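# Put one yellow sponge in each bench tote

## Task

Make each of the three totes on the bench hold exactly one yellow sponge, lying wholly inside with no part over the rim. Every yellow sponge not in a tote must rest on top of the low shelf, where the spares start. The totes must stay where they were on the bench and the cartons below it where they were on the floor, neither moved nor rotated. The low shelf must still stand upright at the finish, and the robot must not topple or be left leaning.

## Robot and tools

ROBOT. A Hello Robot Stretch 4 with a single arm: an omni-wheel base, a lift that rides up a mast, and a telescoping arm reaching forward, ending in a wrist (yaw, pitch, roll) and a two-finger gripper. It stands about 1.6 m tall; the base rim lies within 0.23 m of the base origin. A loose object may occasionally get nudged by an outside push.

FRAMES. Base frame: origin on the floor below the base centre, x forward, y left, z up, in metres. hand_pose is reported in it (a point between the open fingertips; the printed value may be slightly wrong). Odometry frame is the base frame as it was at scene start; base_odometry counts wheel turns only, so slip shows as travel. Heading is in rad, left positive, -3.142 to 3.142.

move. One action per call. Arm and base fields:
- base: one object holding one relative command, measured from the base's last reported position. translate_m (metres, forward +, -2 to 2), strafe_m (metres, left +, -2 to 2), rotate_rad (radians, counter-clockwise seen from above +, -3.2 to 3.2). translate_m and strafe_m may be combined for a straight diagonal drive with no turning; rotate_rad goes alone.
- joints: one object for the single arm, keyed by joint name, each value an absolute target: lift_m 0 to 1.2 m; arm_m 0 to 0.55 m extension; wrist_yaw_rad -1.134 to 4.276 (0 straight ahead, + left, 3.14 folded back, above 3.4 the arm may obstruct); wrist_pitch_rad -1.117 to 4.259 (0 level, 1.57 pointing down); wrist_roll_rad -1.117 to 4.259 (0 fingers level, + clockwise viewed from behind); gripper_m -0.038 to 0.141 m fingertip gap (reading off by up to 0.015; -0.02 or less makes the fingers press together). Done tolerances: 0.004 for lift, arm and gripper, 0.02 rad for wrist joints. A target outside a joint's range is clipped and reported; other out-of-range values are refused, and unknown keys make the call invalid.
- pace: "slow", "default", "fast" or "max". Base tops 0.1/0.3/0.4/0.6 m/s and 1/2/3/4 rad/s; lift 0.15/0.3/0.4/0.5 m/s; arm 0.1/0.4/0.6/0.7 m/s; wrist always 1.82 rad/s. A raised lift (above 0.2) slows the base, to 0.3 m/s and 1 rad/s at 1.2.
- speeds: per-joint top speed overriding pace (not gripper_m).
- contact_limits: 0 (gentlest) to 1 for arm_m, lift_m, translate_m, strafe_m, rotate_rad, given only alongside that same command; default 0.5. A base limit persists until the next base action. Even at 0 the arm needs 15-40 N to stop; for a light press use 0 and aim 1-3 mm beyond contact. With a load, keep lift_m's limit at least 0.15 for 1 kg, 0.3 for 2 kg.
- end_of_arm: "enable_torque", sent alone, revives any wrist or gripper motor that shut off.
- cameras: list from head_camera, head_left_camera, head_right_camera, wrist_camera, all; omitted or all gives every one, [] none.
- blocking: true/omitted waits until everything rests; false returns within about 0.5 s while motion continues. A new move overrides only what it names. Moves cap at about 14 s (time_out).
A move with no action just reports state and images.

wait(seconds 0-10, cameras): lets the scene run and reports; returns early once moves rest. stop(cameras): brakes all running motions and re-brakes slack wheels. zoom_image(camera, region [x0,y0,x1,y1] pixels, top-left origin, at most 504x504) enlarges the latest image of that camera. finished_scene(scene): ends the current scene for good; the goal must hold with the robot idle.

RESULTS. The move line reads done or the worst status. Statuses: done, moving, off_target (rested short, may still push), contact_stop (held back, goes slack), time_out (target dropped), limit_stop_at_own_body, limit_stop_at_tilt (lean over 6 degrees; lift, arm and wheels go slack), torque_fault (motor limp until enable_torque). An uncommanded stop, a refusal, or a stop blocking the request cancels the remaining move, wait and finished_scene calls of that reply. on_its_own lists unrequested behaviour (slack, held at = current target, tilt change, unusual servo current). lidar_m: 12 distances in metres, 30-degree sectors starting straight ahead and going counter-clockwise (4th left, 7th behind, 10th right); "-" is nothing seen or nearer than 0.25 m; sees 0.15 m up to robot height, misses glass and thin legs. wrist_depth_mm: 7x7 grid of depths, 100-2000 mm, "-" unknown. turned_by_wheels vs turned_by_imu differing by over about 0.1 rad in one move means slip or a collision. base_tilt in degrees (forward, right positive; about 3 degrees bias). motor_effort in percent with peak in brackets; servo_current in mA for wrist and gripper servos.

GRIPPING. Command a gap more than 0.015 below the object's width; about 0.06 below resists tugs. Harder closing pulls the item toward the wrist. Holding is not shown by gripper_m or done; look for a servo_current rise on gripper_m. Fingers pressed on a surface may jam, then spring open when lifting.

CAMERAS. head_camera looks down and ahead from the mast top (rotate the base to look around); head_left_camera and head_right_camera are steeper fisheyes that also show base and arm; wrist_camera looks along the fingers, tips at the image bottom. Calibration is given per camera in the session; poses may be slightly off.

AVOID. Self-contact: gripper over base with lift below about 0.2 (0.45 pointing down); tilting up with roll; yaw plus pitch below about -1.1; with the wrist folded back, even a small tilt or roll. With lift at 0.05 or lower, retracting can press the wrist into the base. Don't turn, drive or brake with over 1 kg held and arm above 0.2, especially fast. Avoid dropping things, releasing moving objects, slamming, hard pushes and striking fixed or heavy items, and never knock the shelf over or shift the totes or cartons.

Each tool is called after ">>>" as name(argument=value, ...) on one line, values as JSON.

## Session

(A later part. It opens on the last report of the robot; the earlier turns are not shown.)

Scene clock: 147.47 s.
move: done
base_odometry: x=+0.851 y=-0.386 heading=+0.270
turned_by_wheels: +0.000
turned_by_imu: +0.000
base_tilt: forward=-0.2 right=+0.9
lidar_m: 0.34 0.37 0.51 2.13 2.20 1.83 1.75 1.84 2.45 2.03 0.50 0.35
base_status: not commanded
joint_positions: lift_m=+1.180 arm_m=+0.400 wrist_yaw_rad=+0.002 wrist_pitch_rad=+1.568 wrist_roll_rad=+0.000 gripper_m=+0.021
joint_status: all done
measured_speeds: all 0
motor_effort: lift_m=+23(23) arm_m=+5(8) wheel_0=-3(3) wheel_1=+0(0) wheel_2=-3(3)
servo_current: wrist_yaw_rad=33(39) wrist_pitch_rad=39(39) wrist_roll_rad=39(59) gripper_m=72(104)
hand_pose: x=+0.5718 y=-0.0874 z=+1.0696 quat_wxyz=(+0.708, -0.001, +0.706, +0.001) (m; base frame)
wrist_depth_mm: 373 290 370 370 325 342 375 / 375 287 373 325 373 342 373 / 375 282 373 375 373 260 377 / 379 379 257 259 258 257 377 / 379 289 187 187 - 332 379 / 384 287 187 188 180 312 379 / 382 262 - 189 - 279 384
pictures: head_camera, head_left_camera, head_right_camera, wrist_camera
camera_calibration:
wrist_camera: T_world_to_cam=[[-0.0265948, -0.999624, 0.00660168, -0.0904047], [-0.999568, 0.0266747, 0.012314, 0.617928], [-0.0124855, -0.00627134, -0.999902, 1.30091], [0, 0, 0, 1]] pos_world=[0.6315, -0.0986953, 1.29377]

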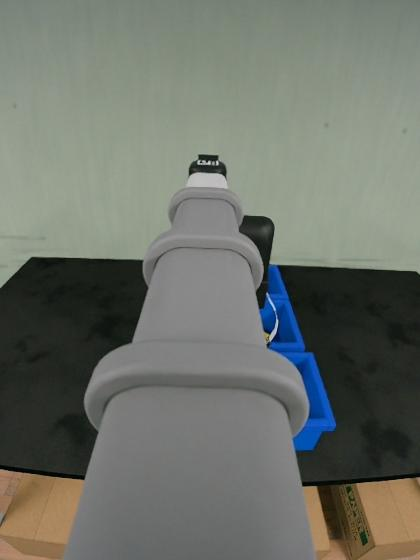

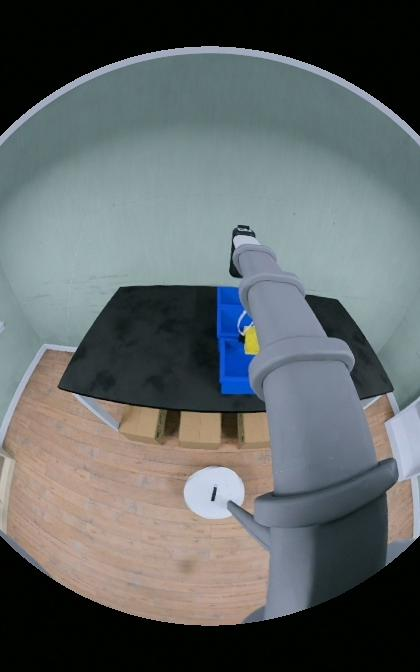

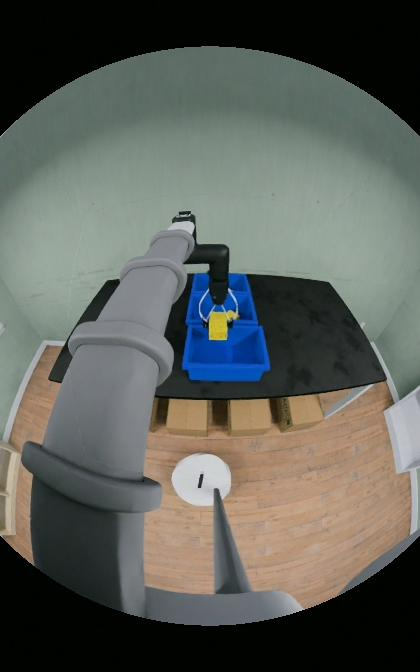

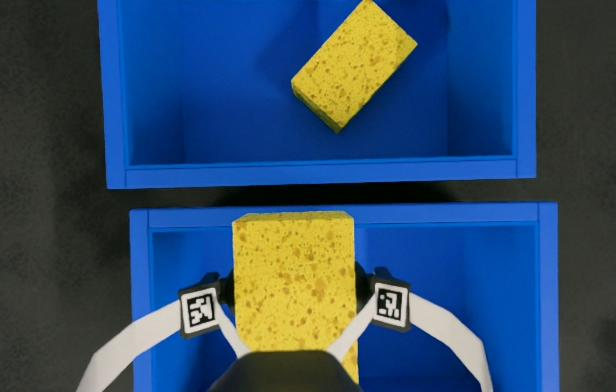

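>>> move(joints={"arm_m": 0.345}, cameras=["wrist_camera"])

>>> move(joints={"lift_m": 1.1}, cameras=["wrist_camera"])

>>> zoom_image(camera="wrist_camera", region=[100, 0, 600, 392])

Scene clock: 159.67 s.
move: done
base_odometry: x=+0.851 y=-0.386 heading=+0.270
turned_by_wheels: +0.000
turned_by_imu: +0.000
base_tilt: forward=-0.2 right=+0.8
lidar_m: 0.33 0.37 0.50 2.13 2.22 1.84 1.75 1.84 2.45 2.04 0.50 0.36
base_status: not commanded
joint_positions: lift_m=+1.180 arm_m=+0.345 wrist_yaw_rad=+0.002 wrist_pitch_rad=+1.568 wrist_roll_rad=+0.000 gripper_m=+0.021
joint_status: all done
measured_speeds: all 0
motor_effort: lift_m=+23(23) arm_m=-6(7) wheel_0=-3(3) wheel_1=+0(0) wheel_2=-3(3)
servo_current: wrist_yaw_rad=33(39) wrist_pitch_rad=20(39) wrist_roll_rad=46(59) gripper_m=72(91)
hand_pose: x=+0.5171 y=-0.0874 z=+1.0696 quat_wxyz=(+0.708, -0.001, +0.706, +0.001) (m; base frame)
wrist_depth_mm: 368 276 368 324 366 254 368 / 375 267 368 256 266 254 370 / 373 375 255 255 254 254 373 / 377 296 364 - - 304 373 / 379 291 187 187 - 309 377 / 382 266 186 187 180 294 382 / 384 263 - 189 - 263 387
pictures: wrist_camera
camera_calibration:
wrist_camera: T_world_to_cam=[[-0.0265948, -0.999624, 0.00660168, -0.0918594], [-0.999568, 0.0266747, 0.012314, 0.563252], [-0.0124855, -0.00627134, -0.999902, 1.30023], [0, 0, 0, 1]] pos_world=[0.5768, -0.0986953, 1.29377]

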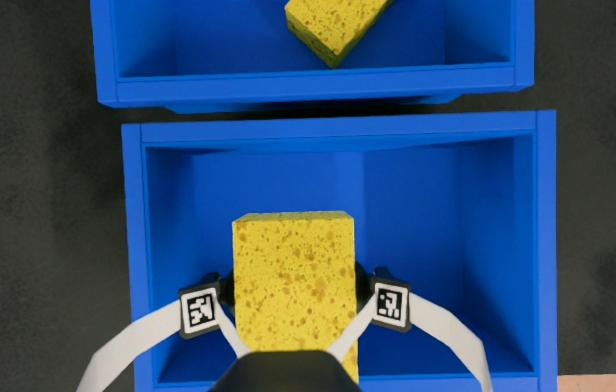

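Scene clock: 161.00 s.
move: done
base_odometry: x=+0.851 y=-0.386 heading=+0.270
turned_by_wheels: +0.000
turned_by_imu: +0.000
base_tilt: forward=-0.1 right=+0.9
lidar_m: 0.32 0.35 0.49 2.13 2.22 1.83 1.75 1.84 2.44 2.02 0.51 0.37
base_status: not commanded
joint_positions: lift_m=+1.100 arm_m=+0.345 wrist_yaw_rad=+0.002 wrist_pitch_rad=+1.568 wrist_roll_rad=+0.000 gripper_m=+0.021
joint_status: all done
measured_speeds: all 0
motor_effort: lift_m=+16(21) arm_m=-6(6) wheel_0=-3(3) wheel_1=+0(0) wheel_2=-3(3)
servo_current: wrist_yaw_rad=33(39) wrist_pitch_rad=33(39) wrist_roll_rad=46(52) gripper_m=72(98)
hand_pose: x=+0.5171 y=-0.0874 z=+0.9901 quat_wxyz=(+0.708, -0.001, +0.706, +0.001) (m; base frame)
wrist_depth_mm: 173 173 173 173 173 173 174 / 293 188 174 175 175 175 293 / 183 193 183 187 197 222 217 / 182 232 - - - 287 230 / 298 232 187 186 - 290 232 / 300 202 186 187 179 291 234 / 303 156 - 189 - - 237
pictures: wrist_camera
camera_calibration:
wrist_camera: T_world_to_cam=[[-0.0265948, -0.999624, 0.00660168, -0.0913352], [-0.999568, 0.0266747, 0.012314, 0.56423], [-0.0124855, -0.00627134, -0.999902, 1.22084], [0, 0, 0, 1]] pos_world=[0.5768, -0.0986953, 1.21437]

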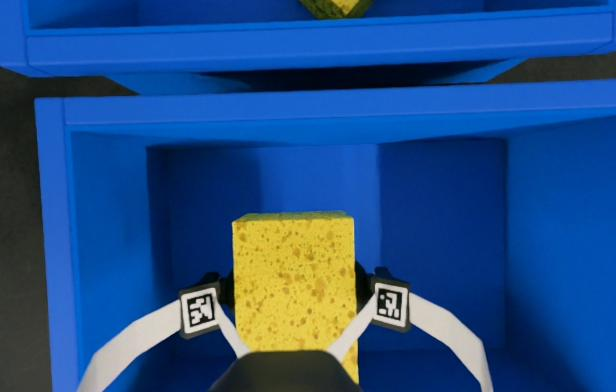

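Scaled by 1.008.

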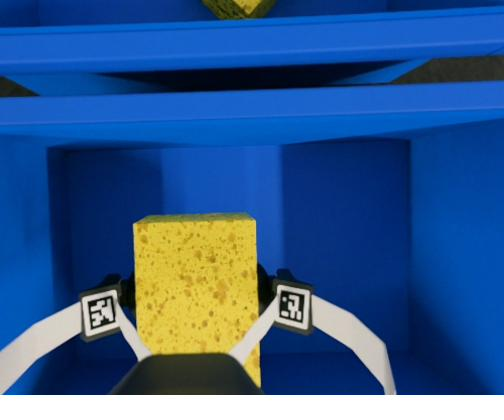

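>>> move(joints={"lift_m": 1.048}, cameras=[], pace="slow")

>>> move(joints={"gripper_m": 0.09}, cameras=["wrist_camera"])

>>> move(joints={"lift_m": 1.19}, cameras=["wrist_camera"])

>>> move(joints={"arm_m": 0.5}, cameras=["wrist_camera"])

Scene clock: 168.57 s.
move: done
base_odometry: x=+0.851 y=-0.386 heading=+0.270
turned_by_wheels: +0.000
turned_by_imu: +0.000
base_tilt: forward=-0.1 right=+0.8
lidar_m: 0.32 0.36 0.50 2.12 2.21 1.83 1.76 1.84 2.44 2.03 0.49 0.38
base_status: not commanded
joint_positions: lift_m=+1.048 arm_m=+0.345 wrist_yaw_rad=+0.002 wrist_pitch_rad=+1.568 wrist_roll_rad=+0.000 gripper_m=+0.021
joint_status: all done
measured_speeds: all 0
motor_effort: lift_m=+16(17) arm_m=-5(6) wheel_0=-3(3) wheel_1=+0(0) wheel_2=-3(3)
servo_current: wrist_yaw_rad=33(33) wrist_pitch_rad=33(39) wrist_roll_rad=39(65) gripper_m=104(104)
hand_pose: x=+0.5171 y=-0.0874 z=+0.9381 quat_wxyz=(+0.708, -0.001, +0.706, +0.001) (m; base frame)
wrist_depth_mm: 134 137 183 174 136 138 188 / 122 122 122 122 122 123 123 / 150 193 231 239 240 240 219 / 156 233 241 242 241 243 230 / 155 231 242 186 243 244 232 / 154 202 186 187 181 246 234 / 153 189 246 189 247 246 236
pictures: none
No camera images: "cameras" was empty.

Scene clock: 170.10 s.
move: done
base_odometry: x=+0.851 y=-0.386 heading=+0.270
turned_by_wheels: +0.000
turned_by_imu: +0.000
base_tilt: forward=-0.1 right=+0.8
lidar_m: 0.33 0.36 0.50 2.14 2.20 1.84 1.75 1.82 2.44 2.03 0.49 0.36
base_status: not commanded
joint_positions: lift_m=+1.048 arm_m=+0.345 wrist_yaw_rad=+0.002 wrist_pitch_rad=+1.568 wrist_roll_rad=+0.000 gripper_m=+0.090
joint_status: all done
measured_speeds: all 0
motor_effort: lift_m=+16(16) arm_m=-5(6) wheel_0=-3(3) wheel_1=+0(0) wheel_2=-3(3)
servo_current: wrist_yaw_rad=26(39) wrist_pitch_rad=33(39) wrist_roll_rad=46(59) gripper_m=46(98)
hand_pose: x=+0.5171 y=-0.0874 z=+0.9381 quat_wxyz=(+0.708, -0.001, +0.706, +0.001) (m; base frame)
wrist_depth_mm: 133 137 183 173 177 139 187 / 122 123 123 123 123 123 123 / 151 195 232 240 241 240 228 / 157 236 242 242 241 242 229 / 156 232 242 199 244 244 231 / 155 216 195 200 192 246 234 / 154 190 246 - 247 247 236
pictures: wrist_camera
camera_calibration:
wrist_camera: T_world_to_cam=[[-0.0265948, -0.999624, 0.00660168, -0.0909919], [-0.999568, 0.0266747, 0.012314, 0.56487], [-0.0124855, -0.00627134, -0.999902, 1.16884], [0, 0, 0, 1]] pos_world=[0.5768, -0.0986953, 1.16237]

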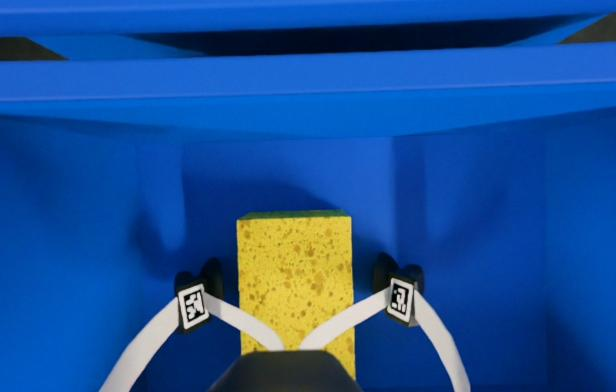

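Scene clock: 171.77 s.
move: done
base_odometry: x=+0.851 y=-0.386 heading=+0.270
turned_by_wheels: +0.000
turned_by_imu: +0.000
base_tilt: forward=-0.1 right=+0.8
lidar_m: 0.34 0.35 0.50 2.14 2.19 1.84 1.76 1.83 2.43 2.04 0.51 0.36
base_status: not commanded
joint_positions: lift_m=+1.190 arm_m=+0.345 wrist_yaw_rad=+0.002 wrist_pitch_rad=+1.568 wrist_roll_rad=+0.000 gripper_m=+0.090
joint_status: all done
measured_speeds: all 0
motor_effort: lift_m=+23(27) arm_m=-5(6) wheel_0=-3(3) wheel_1=+0(0) wheel_2=-3(3)
servo_current: wrist_yaw_rad=26(39) wrist_pitch_rad=26(39) wrist_roll_rad=39(52) gripper_m=33(72)
hand_pose: x=+0.5170 y=-0.0874 z=+1.0795 quat_wxyz=(+0.708, -0.001, +0.706, +0.001) (m; base frame)
wrist_depth_mm: 377 297 377 334 375 268 382 / 382 271 278 264 271 273 382 / 384 382 264 266 264 268 387 / 387 387 - 340 - 327 389 / 392 389 - 343 - 330 389 / 389 389 187 345 185 310 389 / 394 394 - - - 273 397
pictures: wrist_camera
camera_calibration:
wrist_camera: T_world_to_cam=[[-0.0265948, -0.999624, 0.00660168, -0.0919254], [-0.999568, 0.0266747, 0.012314, 0.563129], [-0.0124855, -0.00627134, -0.999902, 1.31023], [0, 0, 0, 1]] pos_world=[0.5768, -0.0986953, 1.30377]

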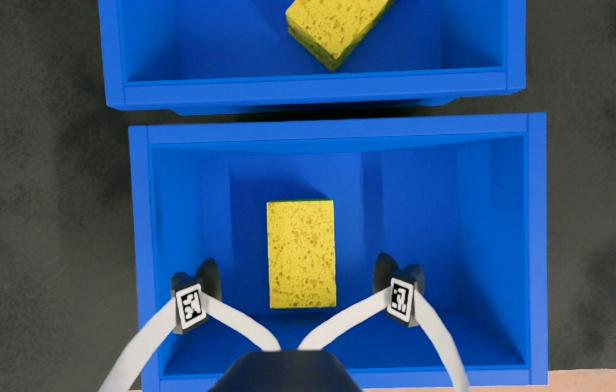

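Scene clock: 173.30 s.
move: done
base_odometry: x=+0.851 y=-0.386 heading=+0.270
turned_by_wheels: +0.000
turned_by_imu: +0.000
base_tilt: forward=-0.2 right=+0.7
lidar_m: 0.33 0.34 0.51 2.13 2.20 1.83 1.76 1.84 2.45 2.03 0.51 0.36
base_status: not commanded
joint_positions: lift_m=+1.190 arm_m=+0.500 wrist_yaw_rad=+0.002 wrist_pitch_rad=+1.568 wrist_roll_rad=+0.000 gripper_m=+0.090
joint_status: all done
measured_speeds: all 0
motor_effort: lift_m=+23(23) arm_m=+6(8) wheel_0=-3(3) wheel_1=+0(0) wheel_2=-3(3)
servo_current: wrist_yaw_rad=39(39) wrist_pitch_rad=33(39) wrist_roll_rad=52(52) gripper_m=39(85)
hand_pose: x=+0.6718 y=-0.0874 z=+1.0795 quat_wxyz=(+0.708, -0.001, +0.706, +0.001) (m; base frame)
wrist_depth_mm: 384 382 264 264 - 265 387 / 384 285 298 306 289 265 387 / 387 304 384 384 340 266 384 / 387 301 387 384 387 268 389 / 392 298 384 387 387 268 392 / 392 387 188 270 191 270 389 / 392 392 271 - 270 281 392
pictures: wrist_camera
camera_calibration:
wrist_camera: T_world_to_cam=[[-0.0265948, -0.999624, 0.00660168, -0.0878112], [-0.999568, 0.0266747, 0.012314, 0.717762], [-0.0124855, -0.00627134, -0.999902, 1.31216], [0, 0, 0, 1]] pos_world=[0.7315, -0.0986953, 1.30377]

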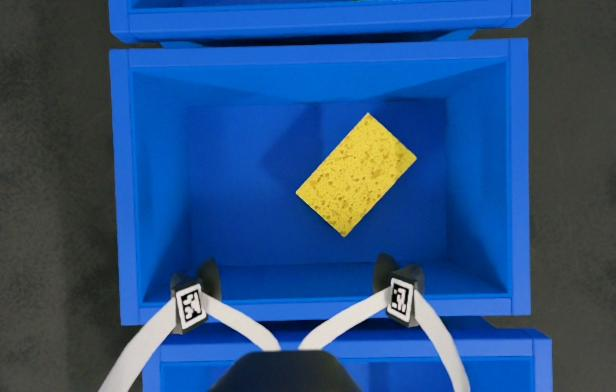

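>>> move(joints={"wrist_pitch_rad": 0.95, "arm_m": 0.52}, cameras=["wrist_camera"])

Scene clock: 177.93 s.
move: done
base_odometry: x=+0.851 y=-0.386 heading=+0.270
turned_by_wheels: +0.000
turned_by_imu: +0.000
base_tilt: forward=-0.3 right=+0.9
lidar_m: 0.32 0.35 0.50 2.12 2.19 1.83 1.76 1.84 2.44 2.04 0.50 0.36
base_status: not commanded
joint_positions: lift_m=+1.190 arm_m=+0.520 wrist_yaw_rad=+0.002 wrist_pitch_rad=+0.956 wrist_roll_rad=+0.000 gripper_m=+0.090
joint_status: all done
measured_speeds: all 0
motor_effort: lift_m=+23(23) arm_m=+6(7) wheel_0=-3(3) wheel_1=+0(0) wheel_2=-3(3)
servo_current: wrist_yaw_rad=26(39) wrist_pitch_rad=46(137) wrist_roll_rad=46(52) gripper_m=52(59)
hand_pose: x=+0.8573 y=-0.0871 z=+1.1323 quat_wxyz=(+0.888, -0.001, +0.460, +0.001) (m; base frame)
wrist_depth_mm: 521 530 - - - - - / - 634 615 621 609 609 597 / 585 574 574 564 421 559 554 / 525 517 427 488 484 504 504 / 480 473 449 455 413 452 459 / 439 436 191 433 187 310 424 / 404 394 290 - 289 283 392
pictures: wrist_camera
camera_calibration:
wrist_camera: T_world_to_cam=[[-0.0251723, -0.999621, -0.0111774, -0.063898], [-0.825267, 0.0270892, -0.564093, 1.40585], [0.564182, -0.00497522, -0.825636, 0.675684], [0, 0, 0, 1]] pos_world=[0.777386, -0.0985955, 1.35019]

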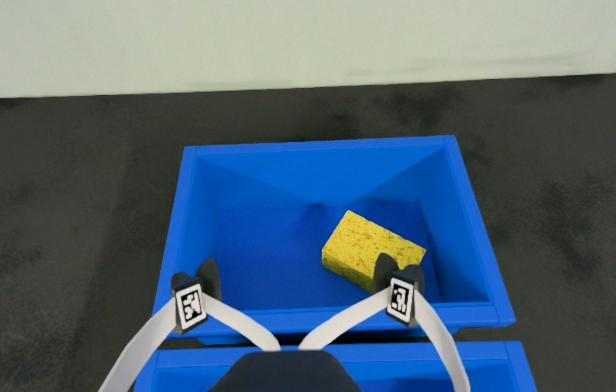

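>>> move(joints={"arm_m": 0.1}, cameras=[])

>>> finished_scene(scene=1)

Scene clock: 183.60 s.
move: done
base_odometry: x=+0.851 y=-0.386 heading=+0.270
turned_by_wheels: +0.000
turned_by_imu: +0.000
base_tilt: forward=-0.2 right=+0.9
lidar_m: 0.33 0.35 0.51 2.13 2.21 1.83 1.75 1.84 2.43 2.03 0.52 0.37
base_status: not commanded
joint_positions: lift_m=+1.190 arm_m=+0.100 wrist_yaw_rad=+0.002 wrist_pitch_rad=+0.955 wrist_roll_rad=+0.000 gripper_m=+0.090
joint_status: all done
measured_speeds: all 0
motor_effort: lift_m=+23(23) arm_m=-6(9) wheel_0=-3(3) wheel_1=+0(0) wheel_2=-3(3)
servo_current: wrist_yaw_rad=26(39) wrist_pitch_rad=33(52) wrist_roll_rad=46(52) gripper_m=39(65)
hand_pose: x=+0.4377 y=-0.0871 z=+1.1324 quat_wxyz=(+0.888, -0.001, +0.460, +0.001) (m; base frame)
wrist_depth_mm: 759 741 715 - 707 707 683 / 647 647 603 554 535 621 615 / 591 580 430 421 413 559 554 / 525 525 404 - - 418 500 / 480 477 355 415 227 389 459 / 439 433 191 382 187 312 421 / 407 399 394 - 394 387 392
pictures: none
No camera images: "cameras" was empty.

The scene is finished: the task was done.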